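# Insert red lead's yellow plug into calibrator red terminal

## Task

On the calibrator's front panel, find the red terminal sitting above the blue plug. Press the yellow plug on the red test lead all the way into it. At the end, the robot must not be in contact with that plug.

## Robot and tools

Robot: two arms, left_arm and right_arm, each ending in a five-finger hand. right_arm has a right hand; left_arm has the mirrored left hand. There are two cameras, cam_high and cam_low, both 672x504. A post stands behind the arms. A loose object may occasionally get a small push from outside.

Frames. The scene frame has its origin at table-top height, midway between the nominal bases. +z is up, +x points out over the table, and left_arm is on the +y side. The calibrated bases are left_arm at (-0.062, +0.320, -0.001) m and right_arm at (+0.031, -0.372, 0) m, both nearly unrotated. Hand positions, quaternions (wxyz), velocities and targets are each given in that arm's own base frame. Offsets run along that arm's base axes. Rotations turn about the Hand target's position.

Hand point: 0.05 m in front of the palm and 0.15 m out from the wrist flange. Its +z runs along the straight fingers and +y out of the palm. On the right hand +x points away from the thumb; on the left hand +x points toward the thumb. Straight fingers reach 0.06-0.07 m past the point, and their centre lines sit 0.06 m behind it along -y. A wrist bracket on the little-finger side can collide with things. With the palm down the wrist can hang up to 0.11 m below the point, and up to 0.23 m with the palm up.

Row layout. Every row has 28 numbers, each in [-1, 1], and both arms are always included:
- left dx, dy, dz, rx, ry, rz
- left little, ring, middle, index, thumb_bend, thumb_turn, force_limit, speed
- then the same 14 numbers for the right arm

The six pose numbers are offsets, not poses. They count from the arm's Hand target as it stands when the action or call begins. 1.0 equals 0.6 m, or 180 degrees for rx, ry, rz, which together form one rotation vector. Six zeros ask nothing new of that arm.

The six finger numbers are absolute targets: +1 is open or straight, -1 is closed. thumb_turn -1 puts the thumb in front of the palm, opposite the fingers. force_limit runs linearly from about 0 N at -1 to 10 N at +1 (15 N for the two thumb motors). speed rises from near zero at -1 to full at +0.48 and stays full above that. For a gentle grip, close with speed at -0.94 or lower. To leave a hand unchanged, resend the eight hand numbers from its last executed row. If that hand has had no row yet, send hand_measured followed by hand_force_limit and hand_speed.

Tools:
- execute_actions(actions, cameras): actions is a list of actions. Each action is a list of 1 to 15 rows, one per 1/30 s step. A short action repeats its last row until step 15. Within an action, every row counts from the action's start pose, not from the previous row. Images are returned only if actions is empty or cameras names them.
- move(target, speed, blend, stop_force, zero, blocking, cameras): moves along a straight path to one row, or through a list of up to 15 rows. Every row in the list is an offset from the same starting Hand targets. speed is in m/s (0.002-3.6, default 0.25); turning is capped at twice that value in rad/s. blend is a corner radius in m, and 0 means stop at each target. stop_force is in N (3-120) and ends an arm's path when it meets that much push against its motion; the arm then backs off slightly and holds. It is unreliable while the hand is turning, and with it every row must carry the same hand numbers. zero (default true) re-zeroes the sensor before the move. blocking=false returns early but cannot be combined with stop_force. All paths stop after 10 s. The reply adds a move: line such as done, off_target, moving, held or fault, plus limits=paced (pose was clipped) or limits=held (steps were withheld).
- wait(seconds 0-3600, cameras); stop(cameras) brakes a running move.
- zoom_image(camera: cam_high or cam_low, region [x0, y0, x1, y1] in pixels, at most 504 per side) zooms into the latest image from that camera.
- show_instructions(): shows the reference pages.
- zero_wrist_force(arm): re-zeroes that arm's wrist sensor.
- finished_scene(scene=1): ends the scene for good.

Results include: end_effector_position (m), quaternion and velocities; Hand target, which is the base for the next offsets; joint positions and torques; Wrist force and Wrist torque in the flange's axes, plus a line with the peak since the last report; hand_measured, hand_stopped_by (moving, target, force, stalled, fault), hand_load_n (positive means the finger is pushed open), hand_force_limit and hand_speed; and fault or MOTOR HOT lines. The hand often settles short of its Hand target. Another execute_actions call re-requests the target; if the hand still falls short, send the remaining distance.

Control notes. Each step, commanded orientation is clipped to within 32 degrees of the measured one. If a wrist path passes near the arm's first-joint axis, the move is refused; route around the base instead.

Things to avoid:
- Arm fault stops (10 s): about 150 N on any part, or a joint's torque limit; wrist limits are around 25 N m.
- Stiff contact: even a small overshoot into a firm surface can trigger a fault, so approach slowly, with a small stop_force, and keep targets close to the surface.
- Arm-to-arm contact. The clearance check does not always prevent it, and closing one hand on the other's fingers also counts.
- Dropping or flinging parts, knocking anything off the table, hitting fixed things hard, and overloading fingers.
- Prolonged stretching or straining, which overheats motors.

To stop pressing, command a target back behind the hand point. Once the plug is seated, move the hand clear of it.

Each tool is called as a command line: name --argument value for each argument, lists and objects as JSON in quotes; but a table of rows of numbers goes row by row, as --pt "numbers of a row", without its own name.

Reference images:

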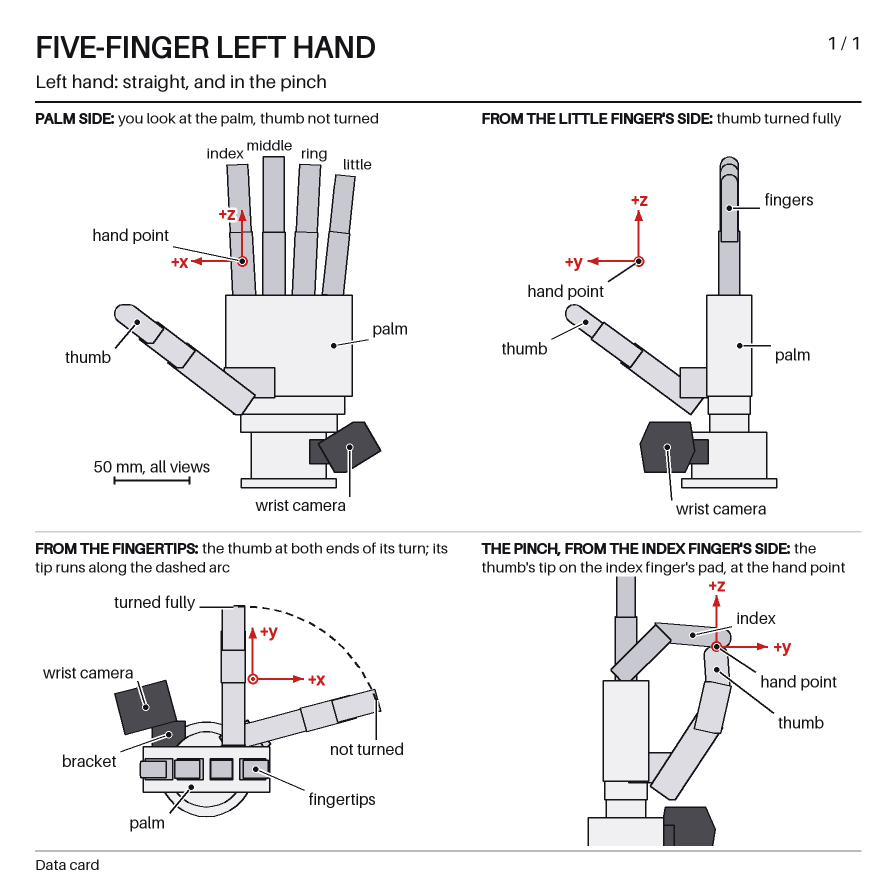

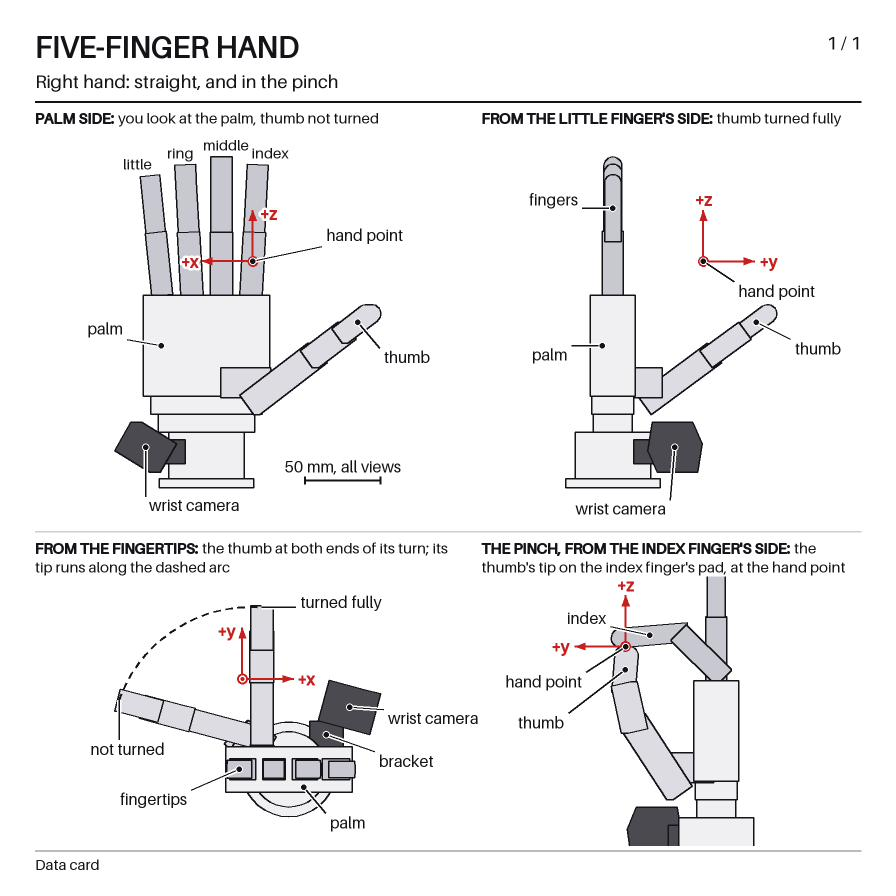

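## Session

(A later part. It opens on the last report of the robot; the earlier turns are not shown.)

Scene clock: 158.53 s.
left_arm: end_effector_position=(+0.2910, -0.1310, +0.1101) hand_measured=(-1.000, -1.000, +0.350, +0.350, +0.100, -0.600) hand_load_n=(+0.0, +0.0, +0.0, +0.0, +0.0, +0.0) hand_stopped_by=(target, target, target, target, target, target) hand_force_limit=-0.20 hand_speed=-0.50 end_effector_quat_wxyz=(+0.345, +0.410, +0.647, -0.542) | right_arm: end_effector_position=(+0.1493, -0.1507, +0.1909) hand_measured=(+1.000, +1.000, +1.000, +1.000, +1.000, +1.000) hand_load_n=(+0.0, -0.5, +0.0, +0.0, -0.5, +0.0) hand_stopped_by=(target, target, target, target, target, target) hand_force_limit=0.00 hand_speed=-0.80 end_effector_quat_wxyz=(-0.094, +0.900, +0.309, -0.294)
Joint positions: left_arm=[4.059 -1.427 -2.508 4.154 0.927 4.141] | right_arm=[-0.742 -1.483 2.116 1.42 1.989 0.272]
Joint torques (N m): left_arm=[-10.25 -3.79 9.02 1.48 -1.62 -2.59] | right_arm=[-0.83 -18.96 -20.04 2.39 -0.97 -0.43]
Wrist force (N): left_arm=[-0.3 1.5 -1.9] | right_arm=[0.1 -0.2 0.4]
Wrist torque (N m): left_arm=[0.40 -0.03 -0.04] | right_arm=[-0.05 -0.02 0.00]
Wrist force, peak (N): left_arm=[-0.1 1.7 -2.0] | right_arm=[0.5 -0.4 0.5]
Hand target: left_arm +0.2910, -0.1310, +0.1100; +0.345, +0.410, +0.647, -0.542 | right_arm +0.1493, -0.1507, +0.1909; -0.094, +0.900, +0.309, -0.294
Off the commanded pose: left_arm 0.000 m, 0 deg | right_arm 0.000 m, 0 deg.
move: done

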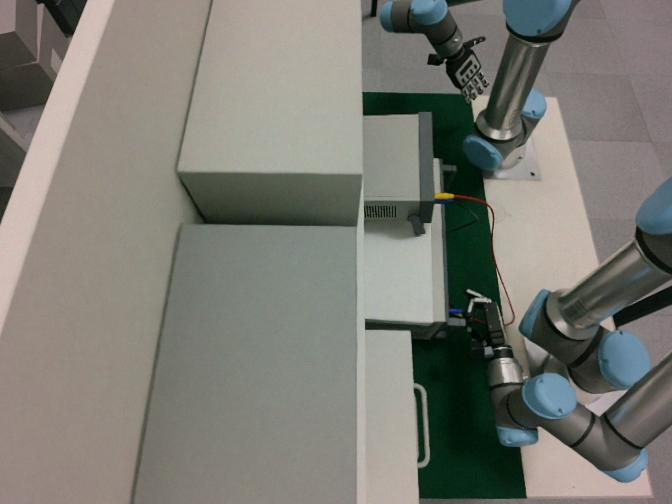

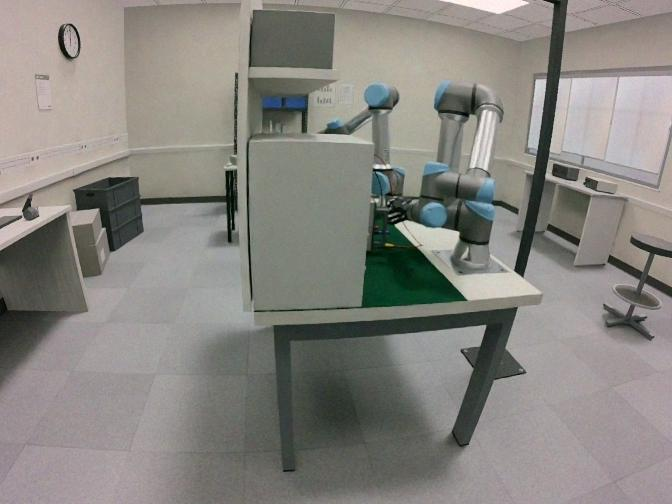

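move --pt "-0.0583 -0.0025 0 -0.00621 -0.0710 -0.0679 1 1 0.35 0.35 0.1 -0.45 -0.2 -0.5 0 0 0 0 0 0 1 1 1 1 1 1 0 -0.8" --pt "-0.0583 -0.0025 -0.1 -0.00621 -0.0710 -0.0679 1 1 0.35 0.35 0.1 -0.45 -0.2 -0.5 0 0 0 0 0 0 1 1 1 1 1 1 0 -0.8" --speed 0.08 --cameras '["all"]'

zoom_image --camera "cam_high" --region '[430, 270, 560, 367]'

zoom_image --camera "cam_low" --region '[360, 180, 450, 252]'

Scene clock: 168.10 s.
left_arm: end_effector_position=(+0.2560, -0.1325, +0.0501) hand_measured=(+1.000, +1.000, +0.350, +0.350, +0.100, -0.450) hand_load_n=(+0.0, +0.0, +0.0, +0.0, +0.5, +0.0) hand_stopped_by=(target, target, target, target, target, target) hand_force_limit=-0.20 hand_speed=-0.50 end_effector_quat_wxyz=(+0.359, +0.531, +0.552, -0.533) | right_arm: end_effector_position=(+0.1493, -0.1507, +0.1909) hand_measured=(+1.000, +1.000, +1.000, +1.000, +1.000, +1.000) hand_load_n=(+0.0, +0.0, +0.0, +0.0, +0.0, +0.0) hand_stopped_by=(target, target, target, target, target, target) hand_force_limit=0.00 hand_speed=-0.80 end_effector_quat_wxyz=(-0.094, +0.900, +0.309, -0.294)
Joint positions: left_arm=[4.086 -1.671 -2.585 4.449 1.125 4.417] | right_arm=[-0.742 -1.483 2.116 1.42 1.989 0.272]
Joint torques (N m): left_arm=[-10.51 -1.29 3.1 0.89 -1.68 2.5] | right_arm=[-1.66 -18.48 -19.82 2.41 -1.14 -0.51]
Wrist force (N): left_arm=[-0.1 1.0 -1.5] | right_arm=[0.0 -0.3 0.4]
Wrist torque (N m): left_arm=[0.25 -0.04 -0.14] | right_arm=[-0.07 -0.01 -0.01]
Wrist force, peak (N): left_arm=[0.1 1.9 -2.0] | right_arm=[0.2 -0.5 0.6]
Hand target: left_arm +0.2560, -0.1325, +0.0500; +0.359, +0.531, +0.552, -0.533 | right_arm +0.1493, -0.1507, +0.1909; -0.094, +0.900, +0.309, -0.294
Off the commanded pose: left_arm 0.000 m, 0 deg | right_arm 0.000 m, 0 deg.
move: done

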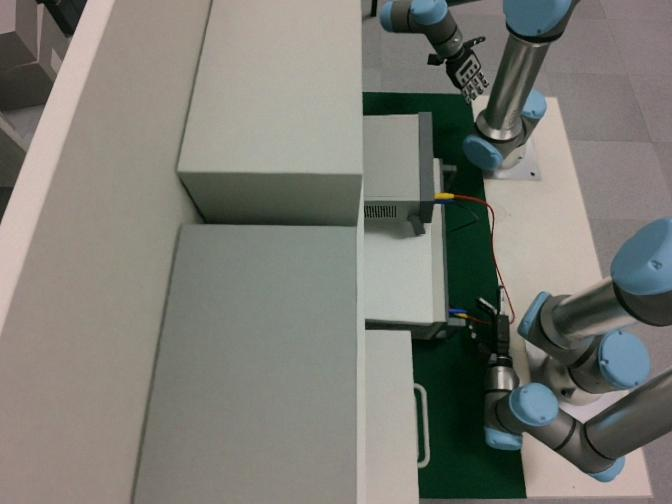

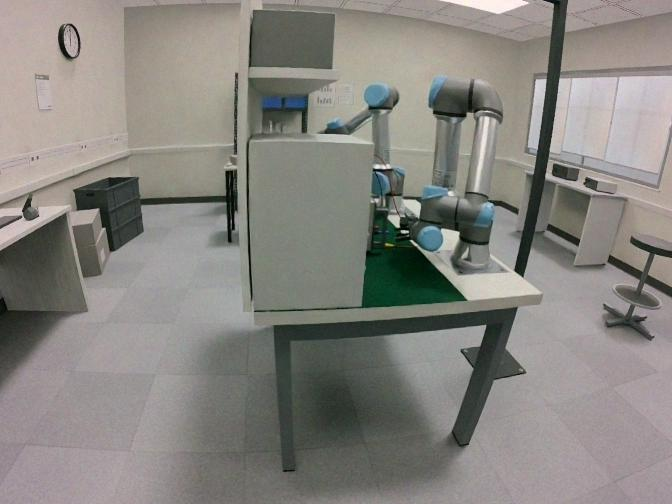

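Scaled by 3.877 from the camera's image (finer frame: 960x720).

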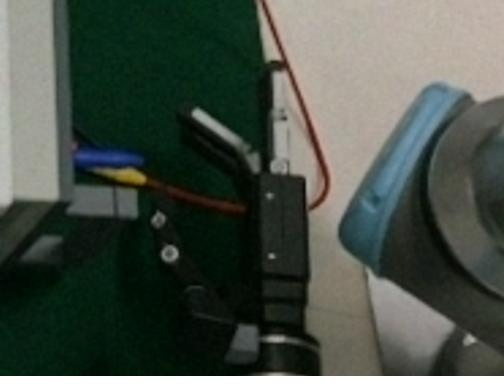

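Scaled by 5.600 from the camera's image (finer frame: 960x720).

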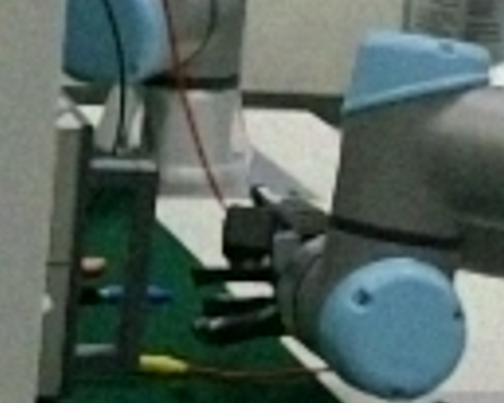

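zoom_image --camera "cam_high" --region '[450, 280, 530, 340]'

zoom_image --camera "cam_low" --region '[376, 216, 426, 251]'

Scaled by 6.300 from the camera's image (finer frame: 960x720).

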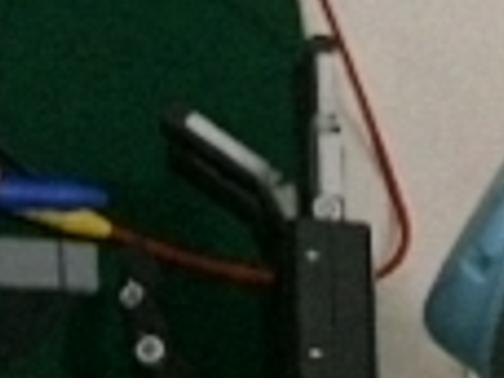

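Scaled by 10.080 from the camera's image (finer frame: 960x720).

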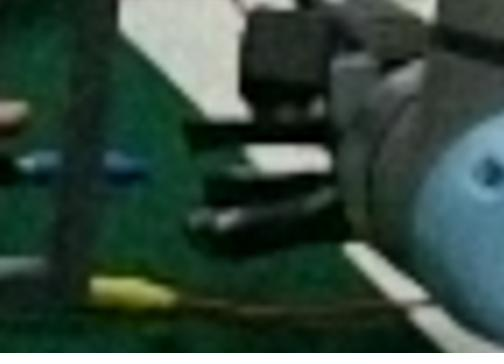

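move --pt "0 0 -0.0583 0 0 0 1 1 0.35 0.35 0.1 -0.45 -0.2 -0.5 0 0 0 0 0 0 1 1 1 1 1 1 0 -0.8" --speed 0.03 --stop_force 4 --cameras '["all"]'

zoom_image --camera "cam_high" --region '[450, 280, 530, 340]'

zoom_image --camera "cam_low" --region '[376, 216, 426, 251]'

Scene clock: 172.20 s.
left_arm: end_effector_position=(+0.2559, -0.1325, +0.0155) hand_measured=(+1.000, +1.000, +0.350, +0.350, +0.100, -0.450) hand_load_n=(+0.0, +0.0, +0.0, +0.0, +0.5, +0.0) hand_stopped_by=(target, target, target, target, target, target) hand_force_limit=-0.20 hand_speed=-0.50 end_effector_quat_wxyz=(+0.359, +0.531, +0.552, -0.533) | right_arm: end_effector_position=(+0.1493, -0.1507, +0.1909) hand_measured=(+1.000, +1.000, +1.000, +1.000, +1.000, +1.000) hand_load_n=(+0.0, +0.0, +0.0, +0.0, -0.5, +0.0) hand_stopped_by=(target, target, target, target, target, target) hand_force_limit=0.00 hand_speed=-0.80 end_effector_quat_wxyz=(-0.094, +0.900, +0.309, -0.294)
Joint positions: left_arm=[4.086 -1.816 -2.606 4.616 1.125 4.417] | right_arm=[-0.742 -1.483 2.116 1.42 1.989 0.272]
Joint torques (N m): left_arm=[3.03 26.47 9.37 -1.79 1.19 -0.27] | right_arm=[-1.8 -18.64 -21.31 2.33 -1.21 -0.21]
Wrist force (N): left_arm=[-3.9 0.2 -2.3] | right_arm=[0.0 -0.2 0.2]
Wrist torque (N m): left_arm=[0.31 -0.03 -0.22] | right_arm=[-0.04 -0.01 0.00]
Wrist force, peak (N): left_arm=[-5.0 -0.2 -2.4] | right_arm=[0.4 -0.2 0.6]
Hand target: left_arm +0.2559, -0.1324, +0.0155; +0.359, +0.531, +0.552, -0.533 (not the last commanded pose) | right_arm +0.1493, -0.1507, +0.1909; -0.094, +0.900, +0.309, -0.294
Off the commanded pose: left_arm 0.001 m, 0 deg | right_arm 0.000 m, 0 deg.
move: contact (left_arm)

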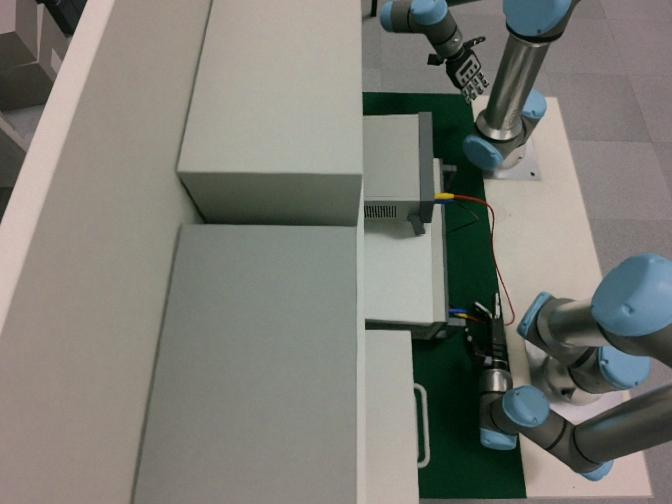

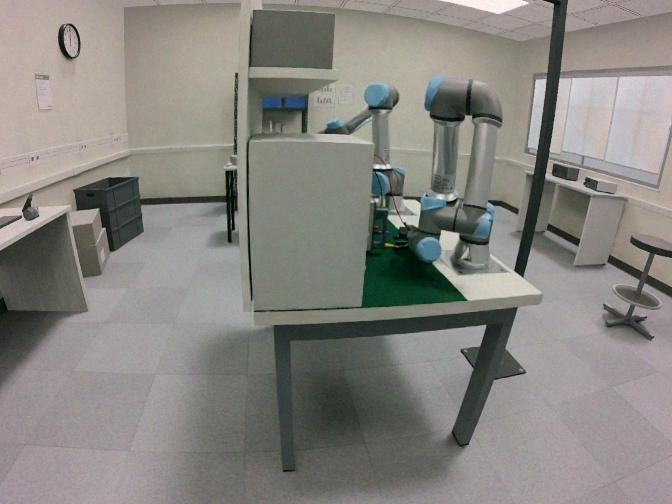

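Scaled by 6.300 from the camera's image (finer frame: 960x720).

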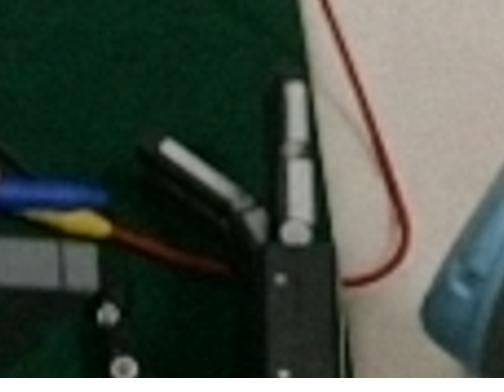

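Scaled by 10.080 from the camera's image (finer frame: 960x720).

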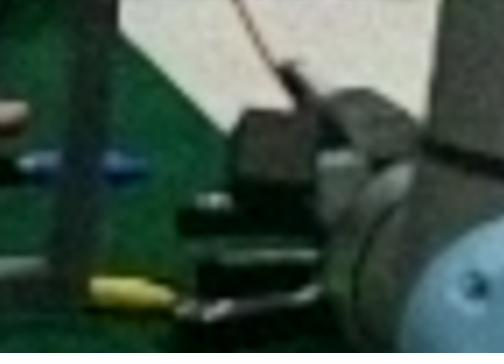

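move --pt "0 0 0.01 0 0 0 1 1 0.35 0.35 0.1 -0.7 -0.2 -0.5 0 0 0 0 0 0 1 1 1 1 1 1 0 -0.8" --speed 0.03

move --pt "0 0 -0.0217 0 0 0 1 1 0.35 0.35 0.1 -0.7 -0.2 -0.5 0 0 0 0 0 0 1 1 1 1 1 1 0 -0.8" --speed 0.015 --stop_force 3 --cameras '["all"]'

zoom_image --camera "cam_high" --region '[450, 280, 530, 340]'

zoom_image --camera "cam_low" --region '[376, 216, 426, 251]'

Scene clock: 175.07 s.
left_arm: end_effector_position=(+0.2559, -0.1324, +0.0215) hand_measured=(+1.000, +1.000, +0.350, +0.350, +0.100, -0.700) hand_load_n=(+0.0, +0.0, +0.0, +0.0, +0.0, +0.0) hand_stopped_by=(target, target, target, target, target, target) hand_force_limit=-0.20 hand_speed=-0.50 end_effector_quat_wxyz=(+0.359, +0.531, +0.552, -0.533) | right_arm: end_effector_position=(+0.1493, -0.1507, +0.1909) hand_measured=(+1.000, +1.000, +1.000, +1.000, +1.000, +1.000) hand_load_n=(+0.0, +0.0, +0.0, +0.0, +0.0, -0.5) hand_stopped_by=(target, target, target, target, target, target) hand_force_limit=0.00 hand_speed=-0.80 end_effector_quat_wxyz=(-0.094, +0.900, +0.309, -0.294)
Joint positions: left_arm=[4.086 -1.79 -2.603 4.587 1.125 4.417] | right_arm=[-0.742 -1.483 2.116 1.42 1.989 0.272]
Joint torques (N m): left_arm=[0.89 24 13.65 -2.5 -0.7 1.96] | right_arm=[-0.87 -18.77 -20.96 2.34 -1.39 -0.29]
Wrist force (N): left_arm=[-0.4 1.6 -1.2] | right_arm=[0.3 -0.1 0.5]
Wrist torque (N m): left_arm=[0.34 0.02 -0.18] | right_arm=[-0.04 -0.05 0.02]
Wrist force, peak (N): left_arm=[-4.1 0.2 -2.4] | right_arm=[0.4 -0.4 0.3]
Hand target: left_arm +0.2559, -0.1324, +0.0215; +0.359, +0.531, +0.552, -0.533 | right_arm +0.1493, -0.1507, +0.1909; -0.094, +0.900, +0.309, -0.294
Off the commanded pose: left_arm 0.000 m, 0 deg | right_arm 0.000 m, 0 deg.
move: done

Scene clock: 176.60 s.
left_arm: end_effector_position=(+0.2559, -0.1324, +0.0156) hand_measured=(+1.000, +1.000, +0.350, +0.350, +0.100, -0.700) hand_load_n=(+0.0, +0.0, +0.0, +0.0, +0.0, +0.0) hand_stopped_by=(target, target, target, target, target, target) hand_force_limit=-0.20 hand_speed=-0.50 end_effector_quat_wxyz=(+0.359, +0.531, +0.552, -0.533) | right_arm: end_effector_position=(+0.1493, -0.1507, +0.1909) hand_measured=(+1.000, +1.000, +1.000, +1.000, +1.000, +1.000) hand_load_n=(+0.0, +0.0, +0.0, -0.5, -0.5, +0.0) hand_stopped_by=(target, target, target, target, target, target) hand_force_limit=0.00 hand_speed=-0.80 end_effector_quat_wxyz=(-0.094, +0.900, +0.309, -0.294)
Joint positions: left_arm=[4.086 -1.816 -2.606 4.615 1.125 4.417] | right_arm=[-0.742 -1.483 2.116 1.42 1.989 0.272]
Joint torques (N m): left_arm=[3.31 27.06 12.97 -1.88 0.39 0.68] | right_arm=[-0.67 -18.16 -21.68 2.25 -1.23 -0.4]
Wrist force (N): left_arm=[-2.6 0.7 -1.9] | right_arm=[0.2 -0.1 0.1]
Wrist torque (N m): left_arm=[0.36 -0.12 -0.19] | right_arm=[-0.03 -0.03 0.02]
Wrist force, peak (N): left_arm=[-7.2 -0.9 -3.3] | right_arm=[0.0 -0.4 0.6]
Hand target: left_arm +0.2559, -0.1324, +0.0156; +0.359, +0.531, +0.552, -0.533 (not the last commanded pose) | right_arm +0.1493, -0.1507, +0.1909; -0.094, +0.900, +0.309, -0.294
Off the commanded pose: left_arm 0.007 m, 0 deg | right_arm 0.000 m, 0 deg.
move: contact (left_arm)

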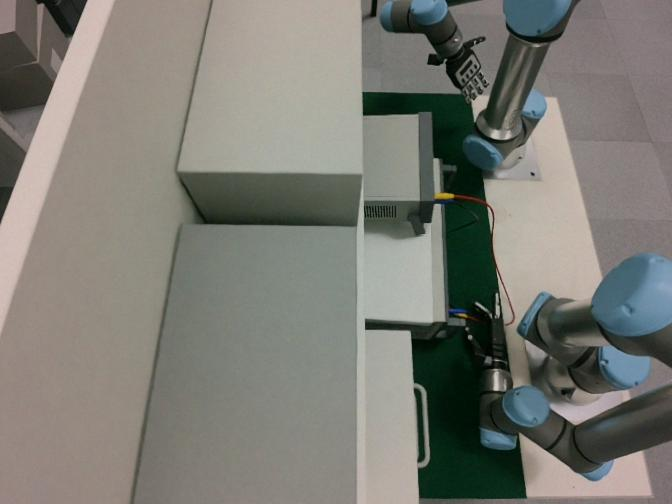

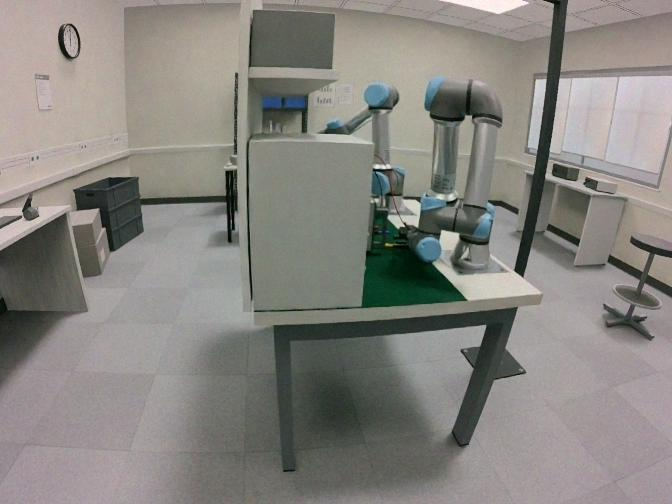

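Scaled by 6.300 from the camera's image (finer frame: 960x720).

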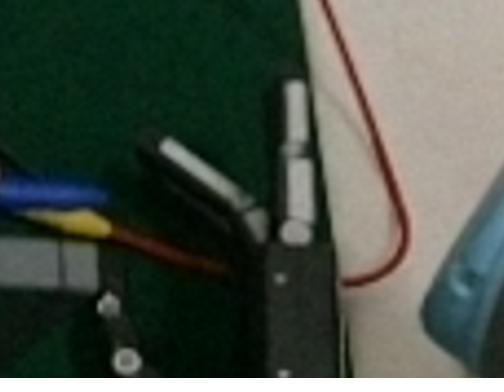

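Scaled by 10.080 from the camera's image (finer frame: 960x720).

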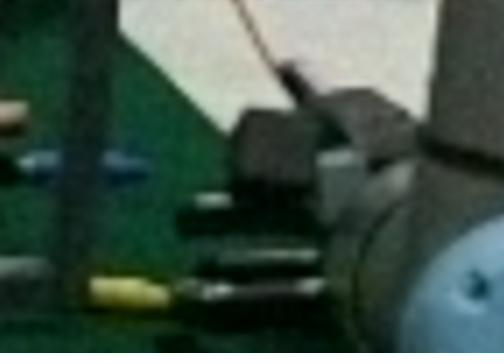

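move --pt "0 0 0.0083 0 0 0 1 1 0.35 0.35 0.1 -0.7 -0.2 -0.5 0 0 0 0 0 0 1 1 1 1 1 1 0 -0.8" --pt "0 0 0.0084 0 0 0 1 1 0.15 0.15 0.1 -0.7 -0.2 -0.8 0 0 0 0 0 0 1 1 1 1 1 1 0 -0.8" --speed 0.05 --cameras '["all"]'

Scene clock: 179.80 s.
left_arm: end_effector_position=(+0.2559, -0.1324, +0.0207) hand_measured=(+1.000, +1.000, +0.150, +0.150, +0.100, -0.700) hand_load_n=(+0.0, +0.0, +0.0, +0.0, +0.0, +0.0) hand_stopped_by=(target, target, target, target, target, target) hand_force_limit=-0.20 hand_speed=-0.80 end_effector_quat_wxyz=(+0.359, +0.531, +0.552, -0.533) | right_arm: end_effector_position=(+0.1493, -0.1507, +0.1909) hand_measured=(+1.000, +1.000, +1.000, +1.000, +1.000, +1.000) hand_load_n=(+0.0, +0.0, +0.0, +0.0, +0.0, +0.0) hand_stopped_by=(target, target, target, target, target, target) hand_force_limit=0.00 hand_speed=-0.80 end_effector_quat_wxyz=(-0.094, +0.900, +0.309, -0.294)
Joint positions: left_arm=[4.086 -1.794 -2.604 4.591 1.125 4.417] | right_arm=[-0.742 -1.483 2.116 1.42 1.989 0.272]
Joint torques (N m): left_arm=[-2.07 26.13 13.43 -2.48 1.31 1.79] | right_arm=[-1.94 -18.48 -20.84 2.35 -1.21 -0.45]
Wrist force (N): left_arm=[-0.1 1.6 -1.4] | right_arm=[0.2 -0.1 0.2]
Wrist torque (N m): left_arm=[0.36 -0.03 -0.15] | right_arm=[-0.02 -0.05 0.02]
Wrist force, peak (N): left_arm=[-2.9 0.8 -2.4] | right_arm=[0.4 -0.4 0.5]
Hand target: left_arm +0.2559, -0.1324, +0.0207; +0.359, +0.531, +0.552, -0.533 | right_arm +0.1493, -0.1507, +0.1909; -0.094, +0.900, +0.309, -0.294
Off the commanded pose: left_arm 0.000 m, 0 deg | right_arm 0.000 m, 0 deg.
move: done

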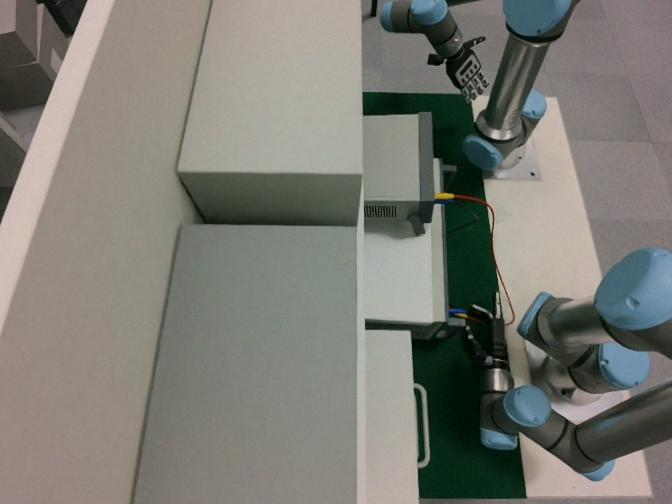

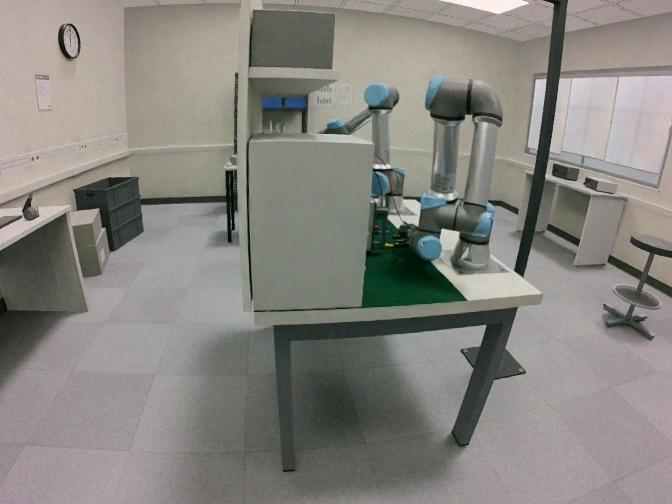

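zoom_image --camera "cam_high" --region '[450, 290, 530, 350]'

zoom_image --camera "cam_low" --region '[366, 206, 436, 259]'

Scaled by 6.300 from the camera's image (finer frame: 960x720).

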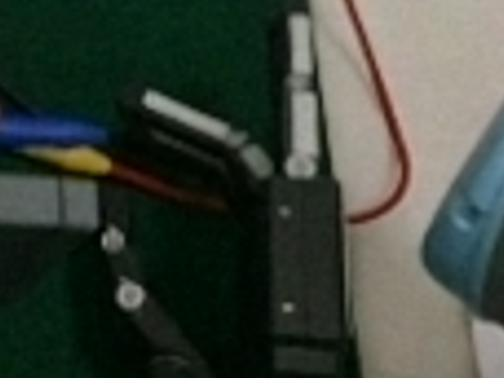

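Scaled by 7.200 from the camera's image (finer frame: 960x720).

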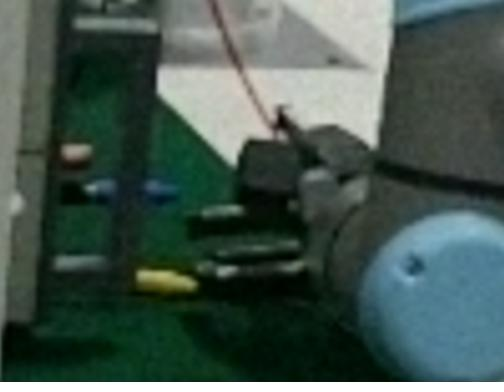

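move --target '[0,0,-0.0220,0,0,0,1,1,0.15,0.15,0.1,-0.7,-0.2,-0.8,0,0,0,0,0,0,1,1,1,1,1,1,0,-0.8]' --speed 0.006 --stop_force 4 --cameras '["all"]'

Scene clock: 182.27 s.
left_arm: end_effector_position=(+0.2559, -0.1325, +0.0150) hand_measured=(+1.000, +1.000, +0.150, +0.150, +0.100, -0.700) hand_load_n=(+0.0, +0.0, +0.0, +0.0, +0.0, +0.0) hand_stopped_by=(target, target, target, target, target, target) hand_force_limit=-0.20 hand_speed=-0.80 end_effector_quat_wxyz=(+0.359, +0.531, +0.552, -0.533) | right_arm: end_effector_position=(+0.1493, -0.1507, +0.1909) hand_measured=(+1.000, +1.000, +1.000, +1.000, +1.000, +1.000) hand_load_n=(-0.5, +0.0, +0.0, +0.0, +0.0, +0.0) hand_stopped_by=(target, target, target, target, target, target) hand_force_limit=0.00 hand_speed=-0.80 end_effector_quat_wxyz=(-0.094, +0.900, +0.309, -0.294)
Joint positions: left_arm=[4.086 -1.819 -2.606 4.619 1.125 4.417] | right_arm=[-0.742 -1.483 2.116 1.42 1.989 0.272]
Joint torques (N m): left_arm=[5.33 26.91 13.63 -1.72 1.28 0.65] | right_arm=[-0.45 -19.13 -20.9 2.34 -1.46 -0.28]
Wrist force (N): left_arm=[-4.1 0.2 -1.7] | right_arm=[0.2 -0.1 0.2]
Wrist torque (N m): left_arm=[0.34 0.01 -0.21] | right_arm=[-0.04 -0.04 0.01]
Wrist force, peak (N): left_arm=[-5.8 -0.8 -2.4] | right_arm=[0.4 -0.6 0.3]
Hand target: left_arm +0.2559, -0.1324, +0.0150; +0.359, +0.531, +0.552, -0.533 (not the last commanded pose) | right_arm +0.1493, -0.1507, +0.1909; -0.094, +0.900, +0.309, -0.294
Off the commanded pose: left_arm 0.007 m, 0 deg | right_arm 0.000 m, 0 deg.
move: contact (left_arm)

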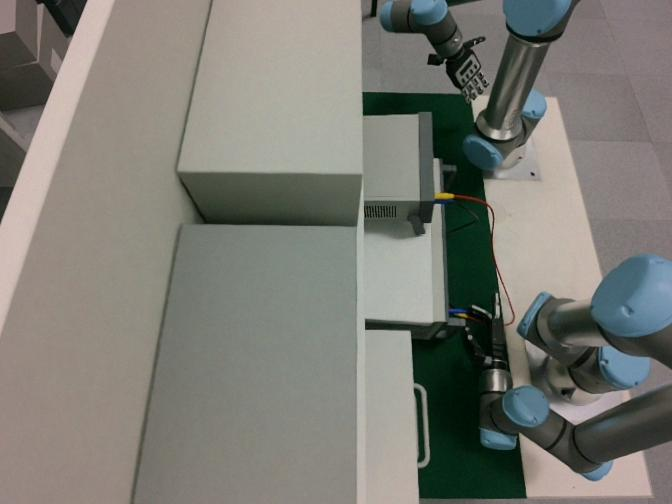

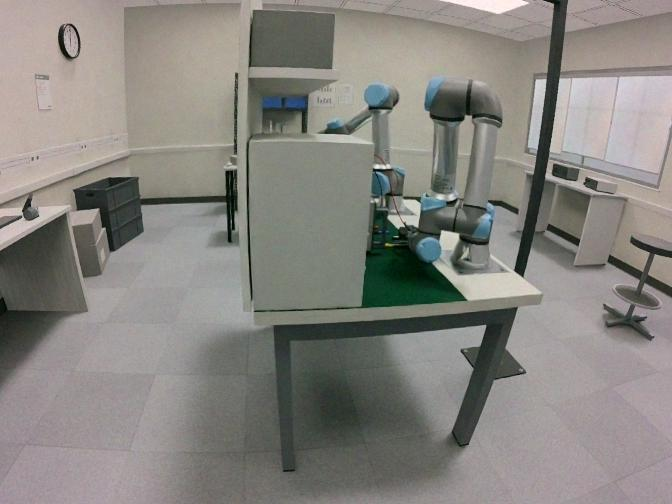

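zoom_image --camera "cam_high" --region '[455, 295, 519, 343]'

zoom_image --camera "cam_low" --region '[374, 222, 422, 258]'

Scaled by 7.875 from the camera's image (finer frame: 960x720).

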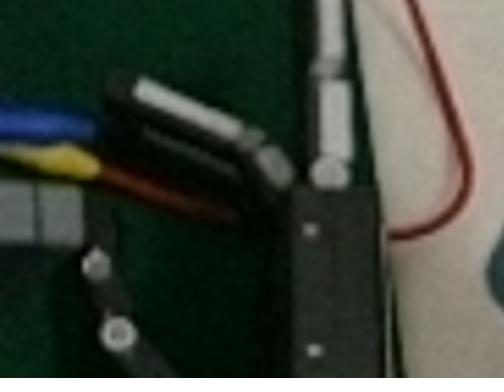

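Scaled by 10.500 from the camera's image (finer frame: 960x720).

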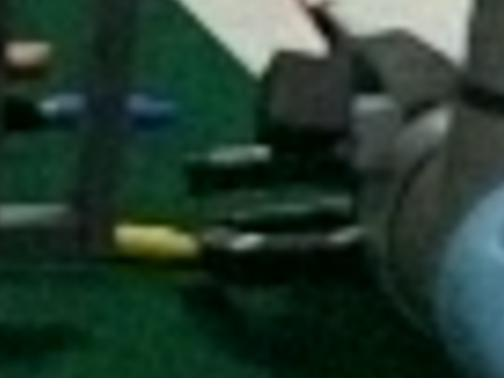

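move --target '[0,0,0.0083,0,0,0,1,1,0.15,0.15,0.1,-0.7,-0.2,-0.8,0,0,0,0,0,0,1,1,1,1,1,1,0,-0.8]' --speed 0.05

wait --seconds 0.5

zero_wrist_force --arm "left_arm"

move --target '[0,0,-0.010,0,0,0,1,1,0.15,0.15,0.1,-0.7,-0.2,-0.8,0,0,0,0,0,0,1,1,1,1,1,1,0,-0.8]' --speed 0.01

wait --seconds 0.3

Scene clock: 187.13 s.
left_arm: end_effector_position=(+0.2559, -0.1324, +0.0199) hand_measured=(+1.000, +1.000, +0.150, +0.150, +0.100, -0.700) hand_load_n=(+0.0, +0.0, +0.0, +0.0, +0.0, +0.5) hand_stopped_by=(target, target, target, target, target, target) hand_force_limit=-0.20 hand_speed=-0.80 end_effector_quat_wxyz=(+0.359, +0.531, +0.552, -0.533) | right_arm: end_effector_position=(+0.1493, -0.1507, +0.1909) hand_measured=(+1.000, +1.000, +1.000, +1.000, +1.000, +1.000) hand_load_n=(+0.0, +0.0, +0.0, +0.0, +0.0, +0.0) hand_stopped_by=(target, target, target, target, target, target) hand_force_limit=0.00 hand_speed=-0.80 end_effector_quat_wxyz=(-0.094, +0.900, +0.309, -0.294)
Joint positions: left_arm=[4.086 -1.797 -2.604 4.595 1.125 4.417] | right_arm=[-0.742 -1.483 2.116 1.42 1.989 0.272]
Joint torques (N m): left_arm=[-0.66 26.18 14.15 -2.39 -0.52 1.98] | right_arm=[-1.58 -18.31 -22.02 2.13 -1.54 -0.37]
Wrist force (N): left_arm=[0.1 1.3 -1.3] | right_arm=[-0.1 -0.2 0.4]
Wrist torque (N m): left_arm=[0.32 -0.05 -0.14] | right_arm=[-0.06 -0.01 0.00]
Wrist force, peak (N): left_arm=[-4.2 0.0 -2.2] | right_arm=[0.2 -0.2 0.7]
Hand target: left_arm +0.2559, -0.1324, +0.0200; +0.359, +0.531, +0.552, -0.533 | right_arm +0.1493, -0.1507, +0.1909; -0.094, +0.900, +0.309, -0.294
Off the commanded pose: left_arm 0.000 m, 0 deg | right_arm 0.000 m, 0 deg.
move: done

Scene clock: 187.63 s.
left_arm: end_effector_position=(+0.2559, -0.1324, +0.0199) hand_measured=(+1.000, +1.000, +0.150, +0.150, +0.100, -0.700) hand_load_n=(+0.0, +0.0, +0.0, +0.0, +0.0, +0.0) hand_stopped_by=(target, target, target, target, target, target) hand_force_limit=-0.20 hand_speed=-0.80 end_effector_quat_wxyz=(+0.359, +0.531, +0.552, -0.533) | right_arm: end_effector_position=(+0.1493, -0.1507, +0.1909) hand_measured=(+1.000, +1.000, +1.000, +1.000, +1.000, +1.000) hand_load_n=(+0.0, -0.5, +0.0, +0.0, +0.0, +0.0) hand_stopped_by=(target, target, target, target, target, target) hand_force_limit=0.00 hand_speed=-0.80 end_effector_quat_wxyz=(-0.094, +0.900, +0.309, -0.294)
Joint positions: left_arm=[4.086 -1.797 -2.604 4.595 1.125 4.417] | right_arm=[-0.742 -1.483 2.116 1.42 1.989 0.272]
Joint torques (N m): left_arm=[-0.87 26.32 13.47 -2.5 -0.43 2.11] | right_arm=[-2.14 -19.11 -21.09 2.28 -1.46 -0.49]
Wrist force (N): left_arm=[-0.1 1.8 -1.3] | right_arm=[0.2 -0.4 0.3]
Wrist torque (N m): left_arm=[0.39 -0.02 -0.17] | right_arm=[-0.08 -0.04 0.00]
Wrist force, peak (N): left_arm=[-0.3 1.7 -1.6] | right_arm=[0.3 -0.6 0.6]
Hand target: left_arm +0.2559, -0.1324, +0.0200; +0.359, +0.531, +0.552, -0.533 | right_arm +0.1493, -0.1507, +0.1909; -0.094, +0.900, +0.309, -0.294
Off the commanded pose: left_arm 0.000 m, 0 deg | right_arm 0.000 m, 0 deg.
wait: 0.50 s; at rest by 0.17 s

Wrist force sensor zeroed.

Scene clock: 188.63 s.
left_arm: end_effector_position=(+0.2559, -0.1325, +0.0141) hand_measured=(+1.000, +1.000, +0.150, +0.150, +0.100, -0.700) hand_load_n=(+0.0, +0.0, +0.0, +0.0, +0.0, +0.0) hand_stopped_by=(target, target, target, target, target, target) hand_force_limit=-0.20 hand_speed=-0.80 end_effector_quat_wxyz=(+0.359, +0.531, +0.552, -0.533) | right_arm: end_effector_position=(+0.1493, -0.1507, +0.1909) hand_measured=(+1.000, +1.000, +1.000, +1.000, +1.000, +1.000) hand_load_n=(+0.0, +0.0, -0.5, +0.0, +0.0, +0.0) hand_stopped_by=(target, target, target, target, target, target) hand_force_limit=0.00 hand_speed=-0.80 end_effector_quat_wxyz=(-0.094, +0.900, +0.309, -0.294)
Joint positions: left_arm=[4.086 -1.823 -2.607 4.623 1.125 4.417] | right_arm=[-0.742 -1.483 2.116 1.42 1.989 0.272]
Joint torques (N m): left_arm=[1.11 3.08 1.36 3.92 0.63 1.01] | right_arm=[-2.36 -19.59 -20.64 2.22 -1.51 -0.44]
Wrist force (N, zeroed by zero_wrist_force on left_arm): left_arm=[-13.5 -6.3 -2.5] | right_arm=[0.2 -0.2 0.1]
Wrist torque (N m, zeroed by zero_wrist_force on left_arm): left_arm=[-0.16 -0.06 -0.11] | right_arm=[-0.04 -0.04 0.01]
Wrist force, peak (N, zeroed by zero_wrist_force on left_arm): left_arm=[-13.5 -6.3 -2.5] | right_arm=[0.2 -0.5 0.2]
Hand target: left_arm +0.2559, -0.1324, +0.0140; +0.359, +0.531, +0.552, -0.533 | right_arm +0.1493, -0.1507, +0.1909; -0.094, +0.900, +0.309, -0.294
Off the commanded pose: left_arm 0.000 m, 0 deg | right_arm 0.000 m, 0 deg.
move: done

Scene clock: 188.93 s.
left_arm: end_effector_position=(+0.2559, -0.1324, +0.0140) hand_measured=(+1.000, +1.000, +0.150, +0.150, +0.100, -0.700) hand_load_n=(+0.0, +0.0, +0.0, +0.0, +0.0, +0.5) hand_stopped_by=(target, target, target, target, target, target) hand_force_limit=-0.20 hand_speed=-0.80 end_effector_quat_wxyz=(+0.359, +0.531, +0.552, -0.533) | right_arm: end_effector_position=(+0.1493, -0.1507, +0.1909) hand_measured=(+1.000, +1.000, +1.000, +1.000, +1.000, +1.000) hand_load_n=(+0.0, +0.0, -0.5, +0.0, +0.0, +0.0) hand_stopped_by=(target, target, target, target, target, target) hand_force_limit=0.00 hand_speed=-0.80 end_effector_quat_wxyz=(-0.094, +0.900, +0.309, -0.294)
Joint positions: left_arm=[4.086 -1.823 -2.607 4.624 1.125 4.417] | right_arm=[-0.742 -1.483 2.116 1.42 1.989 0.272]
Joint torques (N m): left_arm=[0.75 3.21 1.14 4.23 0.62 0.8] | right_arm=[-2.19 -18.93 -20.8 2.26 -1.42 -0.35]
Wrist force (N, zeroed by zero_wrist_force on left_arm): left_arm=[-14.4 -6.6 -2.9] | right_arm=[0.3 -0.2 0.4]
Wrist torque (N m, zeroed by zero_wrist_force on left_arm): left_arm=[-0.10 -0.15 -0.10] | right_arm=[-0.05 -0.05 0.02]
Wrist force, peak (N, zeroed by zero_wrist_force on left_arm): left_arm=[-14.8 -6.6 -2.9] | right_arm=[0.1 -0.3 0.6]
Hand target: left_arm +0.2559, -0.1324, +0.0140; +0.359, +0.531, +0.552, -0.533 | right_arm +0.1493, -0.1507, +0.1909; -0.094, +0.900, +0.309, -0.294
Off the commanded pose: left_arm 0.000 m, 0 deg | right_arm 0.000 m, 0 deg.
wait: 0.30 s; at rest by 0.17 s

move --target '[0,0,0.02,0,0,0,1,1,0.15,0.15,0.1,-0.7,-0.2,-0.8,0,0,0,0,0,0,1,1,1,1,1,1,0,-0.8]' --speed 0.05

move --target '[0,0,-0.010,0,0,0,1,1,0.15,0.15,0.1,-0.7,-0.2,-0.8,0,0,0,0,0,0,1,1,1,1,1,1,0,-0.8]' --speed 0.01

Scene clock: 191.27 s.
left_arm: end_effector_position=(+0.2559, -0.1325, +0.0259) hand_measured=(+1.000, +1.000, +0.150, +0.150, +0.100, -0.700) hand_load_n=(+0.0, +0.0, +0.0, +0.0, +0.0, +0.5) hand_stopped_by=(target, target, target, target, target, target) hand_force_limit=-0.20 hand_speed=-0.80 end_effector_quat_wxyz=(+0.359, +0.531, +0.552, -0.533) | right_arm: end_effector_position=(+0.1493, -0.1507, +0.1909) hand_measured=(+1.000, +1.000, +1.000, +1.000, +1.000, +1.000) hand_load_n=(+0.0, +0.0, -0.5, +0.0, -0.5, +0.0) hand_stopped_by=(target, target, target, target, target, target) hand_force_limit=0.00 hand_speed=-0.80 end_effector_quat_wxyz=(-0.094, +0.900, +0.309, -0.294)
Joint positions: left_arm=[4.086 -1.771 -2.601 4.566 1.125 4.417] | right_arm=[-0.742 -1.483 2.116 1.42 1.989 0.272]
Joint torques (N m): left_arm=[5.34 24.35 14.47 -2.07 1.19 0.79] | right_arm=[-0.99 -18.51 -20.81 2.34 -1.57 -0.38]
Wrist force (N, zeroed by zero_wrist_force on left_arm): left_arm=[0.0 -0.1 0.2] | right_arm=[0.3 -0.1 0.3]
Wrist torque (N m, zeroed by zero_wrist_force on left_arm): left_arm=[-0.02 0.03 0.00] | right_arm=[-0.03 -0.05 0.02]
Wrist force, peak (N, zeroed by zero_wrist_force on left_arm): left_arm=[-15.2 -6.6 -3.1] | right_arm=[0.3 0.0 0.7]
Hand target: left_arm +0.2559, -0.1324, +0.0260; +0.359, +0.531, +0.552, -0.533 | right_arm +0.1493, -0.1507, +0.1909; -0.094, +0.900, +0.309, -0.294
Off the commanded pose: left_arm 0.000 m, 0 deg | right_arm 0.000 m, 0 deg.
move: done

Scene clock: 192.27 s.
left_arm: end_effector_position=(+0.2559, -0.1324, +0.0200) hand_measured=(+1.000, +1.000, +0.150, +0.150, +0.100, -0.700) hand_load_n=(+0.0, +0.0, +0.0, +0.0, +0.0, +0.0) hand_stopped_by=(target, target, target, target, target, target) hand_force_limit=-0.20 hand_speed=-0.80 end_effector_quat_wxyz=(+0.359, +0.531, +0.552, -0.533) | right_arm: end_effector_position=(+0.1493, -0.1507, +0.1909) hand_measured=(+1.000, +1.000, +1.000, +1.000, +1.000, +1.000) hand_load_n=(+0.0, +0.0, +0.0, +0.0, +0.0, +0.0) hand_stopped_by=(target, target, target, target, target, target) hand_force_limit=0.00 hand_speed=-0.80 end_effector_quat_wxyz=(-0.094, +0.900, +0.309, -0.294)
Joint positions: left_arm=[4.086 -1.797 -2.604 4.594 1.125 4.417] | right_arm=[-0.742 -1.483 2.116 1.42 1.989 0.272]
Joint torques (N m): left_arm=[6.89 2.73 0 1.15 1.31 -2.73] | right_arm=[-0.71 -19.45 -22.1 2.16 -1.46 -0.58]
Wrist force (N, zeroed by zero_wrist_force on left_arm): left_arm=[0.0 0.0 0.1] | right_arm=[0.3 0.0 0.3]
Wrist torque (N m, zeroed by zero_wrist_force on left_arm): left_arm=[0.01 0.00 0.01] | right_arm=[-0.02 -0.07 0.03]
Wrist force, peak (N, zeroed by zero_wrist_force on left_arm): left_arm=[0.2 0.2 0.4] | right_arm=[0.4 -0.2 0.6]
Hand target: left_arm +0.2559, -0.1324, +0.0200; +0.359, +0.531, +0.552, -0.533 | right_arm +0.1493, -0.1507, +0.1909; -0.094, +0.900, +0.309, -0.294
Off the commanded pose: left_arm 0.000 m, 0 deg | right_arm 0.000 m, 0 deg.
move: done

move --target '[0,0,0,0,0,0,1,1,0.15,0.15,0.1,-1,-0.2,-0.3,0,0,0,0,0,0,1,1,1,1,1,1,0,-0.8]' --speed 0.05

move --target '[0,0,-0.0217,0,0,0,1,1,0.15,0.15,0.1,-1,-0.2,-0.3,0,0,0,0,0,0,1,1,1,1,1,1,0,-0.8]' --speed 0.006 --stop_force 4

wait --seconds 0.2 --cameras '["all"]'

Scene clock: 193.77 s.
left_arm: end_effector_position=(+0.2559, -0.1324, +0.0200) hand_measured=(+1.000, +1.000, +0.150, +0.150, +0.100, -1.000) hand_load_n=(+0.0, +0.0, +0.0, +0.0, +0.0, +0.0) hand_stopped_by=(target, target, target, target, target, target) hand_force_limit=-0.20 hand_speed=-0.30 end_effector_quat_wxyz=(+0.359, +0.531, +0.552, -0.533) | right_arm: end_effector_position=(+0.1493, -0.1507, +0.1909) hand_measured=(+1.000, +1.000, +1.000, +1.000, +1.000, +1.000) hand_load_n=(+0.0, +0.0, +0.0, +0.0, +0.0, +0.0) hand_stopped_by=(target, target, target, target, target, target) hand_force_limit=0.00 hand_speed=-0.80 end_effector_quat_wxyz=(-0.094, +0.900, +0.309, -0.294)
Joint positions: left_arm=[4.086 -1.797 -2.604 4.595 1.125 4.417] | right_arm=[-0.742 -1.483 2.116 1.42 1.989 0.272]
Joint torques (N m): left_arm=[-0.53 2.14 0.76 0.6 -0.5 -1.7] | right_arm=[-1.59 -19.44 -21.84 2.33 -1.49 -0.15]
Wrist force (N, zeroed by zero_wrist_force on left_arm): left_arm=[0.1 0.1 0.0] | right_arm=[0.0 -0.1 0.0]
Wrist torque (N m, zeroed by zero_wrist_force on left_arm): left_arm=[0.03 -0.01 0.00] | right_arm=[-0.01 -0.01 0.01]
Wrist force, peak (N, zeroed by zero_wrist_force on left_arm): left_arm=[0.0 0.0 0.5] | right_arm=[0.5 -0.1 0.6]
Hand target: left_arm +0.2559, -0.1324, +0.0200; +0.359, +0.531, +0.552, -0.533 | right_arm +0.1493, -0.1507, +0.1909; -0.094, +0.900, +0.309, -0.294
Off the commanded pose: left_arm 0.000 m, 0 deg | right_arm 0.000 m, 0 deg.
move: done

Scene clock: 195.70 s.
left_arm: end_effector_position=(+0.2559, -0.1325, +0.0150) hand_measured=(+1.000, +1.000, +0.150, +0.150, +0.100, -1.000) hand_load_n=(+0.0, +0.0, +0.0, +0.0, +0.0, +0.0) hand_stopped_by=(target, target, target, target, target, target) hand_force_limit=-0.20 hand_speed=-0.30 end_effector_quat_wxyz=(+0.359, +0.531, +0.552, -0.533) | right_arm: end_effector_position=(+0.1493, -0.1507, +0.1909) hand_measured=(+1.000, +1.000, +1.000, +1.000, +1.000, +1.000) hand_load_n=(+0.0, -0.5, -0.5, +0.0, -0.5, -0.5) hand_stopped_by=(target, target, target, target, target, target) hand_force_limit=0.00 hand_speed=-0.80 end_effector_quat_wxyz=(-0.094, +0.900, +0.309, -0.294)
Joint positions: left_arm=[4.086 -1.819 -2.606 4.619 1.125 4.417] | right_arm=[-0.742 -1.483 2.116 1.42 1.989 0.272]
Joint torques (N m): left_arm=[-3.64 26.6 13.48 -1.76 0.27 -1.49] | right_arm=[-1.4 -19.21 -21.55 2.13 -1.54 -0.63]
Wrist force (N, zeroed by zero_wrist_force on left_arm): left_arm=[-3.5 -1.4 -0.2] | right_arm=[-0.2 0.0 0.3]
Wrist torque (N m, zeroed by zero_wrist_force on left_arm): left_arm=[-0.04 -0.02 -0.02] | right_arm=[-0.03 0.02 -0.01]
Wrist force, peak (N, zeroed by zero_wrist_force on left_arm): left_arm=[-5.6 -2.3 -0.4] | right_arm=[0.3 -0.1 0.7]
Hand target: left_arm +0.2559, -0.1324, +0.0150; +0.359, +0.531, +0.552, -0.533 (not the last commanded pose) | right_arm +0.1493, -0.1507, +0.1909; -0.094, +0.900, +0.309, -0.294
Off the commanded pose: left_arm 0.008 m, 0 deg | right_arm 0.000 m, 0 deg.
move: contact (left_arm)

Scene clock: 195.90 s.
left_arm: end_effector_position=(+0.2559, -0.1325, +0.0150) hand_measured=(+1.000, +1.000, +0.150, +0.150, +0.100, -1.000) hand_load_n=(+0.0, +0.0, +0.0, +0.0, +0.0, +0.0) hand_stopped_by=(target, target, target, target, target, target) hand_force_limit=-0.20 hand_speed=-0.30 end_effector_quat_wxyz=(+0.359, +0.531, +0.552, -0.533) | right_arm: end_effector_position=(+0.1493, -0.1507, +0.1909) hand_measured=(+1.000, +1.000, +1.000, +1.000, +1.000, +1.000) hand_load_n=(+0.0, +0.0, +0.0, +0.0, +0.0, +0.0) hand_stopped_by=(target, target, target, target, target, target) hand_force_limit=0.00 hand_speed=-0.80 end_effector_quat_wxyz=(-0.094, +0.900, +0.309, -0.294)
Joint positions: left_arm=[4.086 -1.819 -2.606 4.619 1.125 4.417] | right_arm=[-0.742 -1.483 2.116 1.42 1.989 0.272]
Joint torques (N m): left_arm=[-3.63 26.35 13.47 -1.77 0.17 -1.58] | right_arm=[-1.22 -18.11 -21.22 2.31 -1.66 -0.71]
Wrist force (N, zeroed by zero_wrist_force on left_arm): left_arm=[-3.7 -1.4 -0.3] | right_arm=[0.4 -0.1 0.2]
Wrist torque (N m, zeroed by zero_wrist_force on left_arm): left_arm=[-0.02 0.00 -0.03] | right_arm=[-0.04 -0.06 0.02]
Wrist force, peak (N, zeroed by zero_wrist_force on left_arm): left_arm=[-3.8 -1.6 -0.2] | right_arm=[-0.1 -0.5 0.1]
Hand target: left_arm +0.2559, -0.1324, +0.0150; +0.359, +0.531, +0.552, -0.533 (not the last commanded pose) | right_arm +0.1493, -0.1507, +0.1909; -0.094, +0.900, +0.309, -0.294
Off the commanded pose: left_arm 0.008 m, 0 deg | right_arm 0.000 m, 0 deg.
wait: 0.20 s; at rest by 0.17 s

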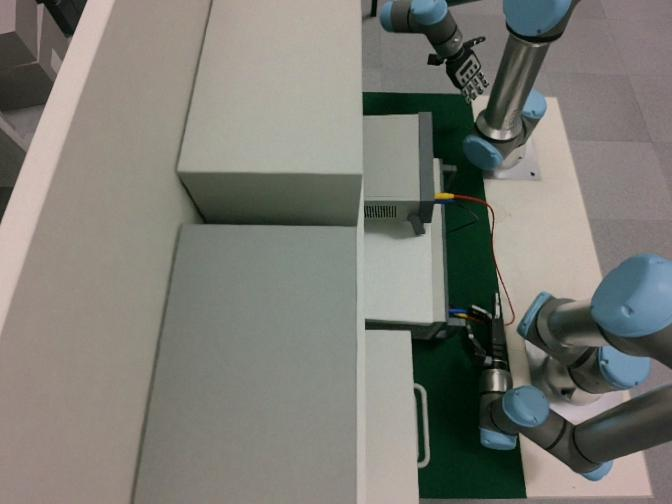

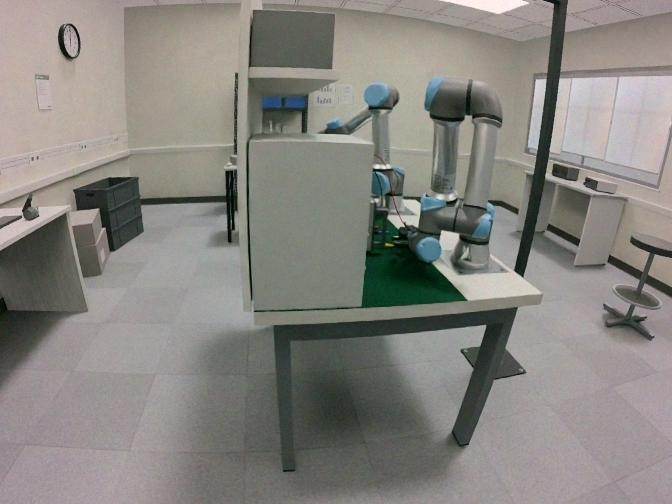

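zoom_image --camera "cam_high" --region '[455, 295, 519, 343]'

zoom_image --camera "cam_low" --region '[374, 222, 422, 258]'

Scaled by 7.875 from the camera's image (finer frame: 960x720).

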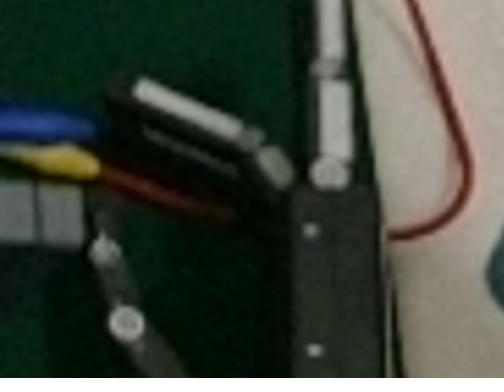

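Scaled by 10.500 from the camera's image (finer frame: 960x720).

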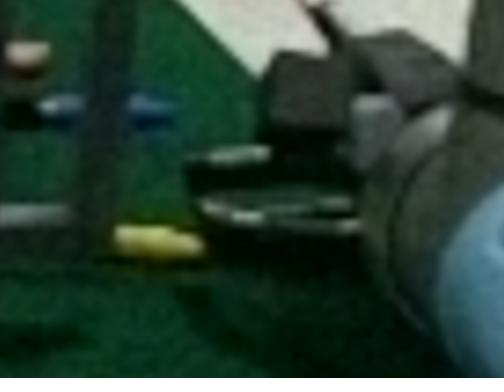

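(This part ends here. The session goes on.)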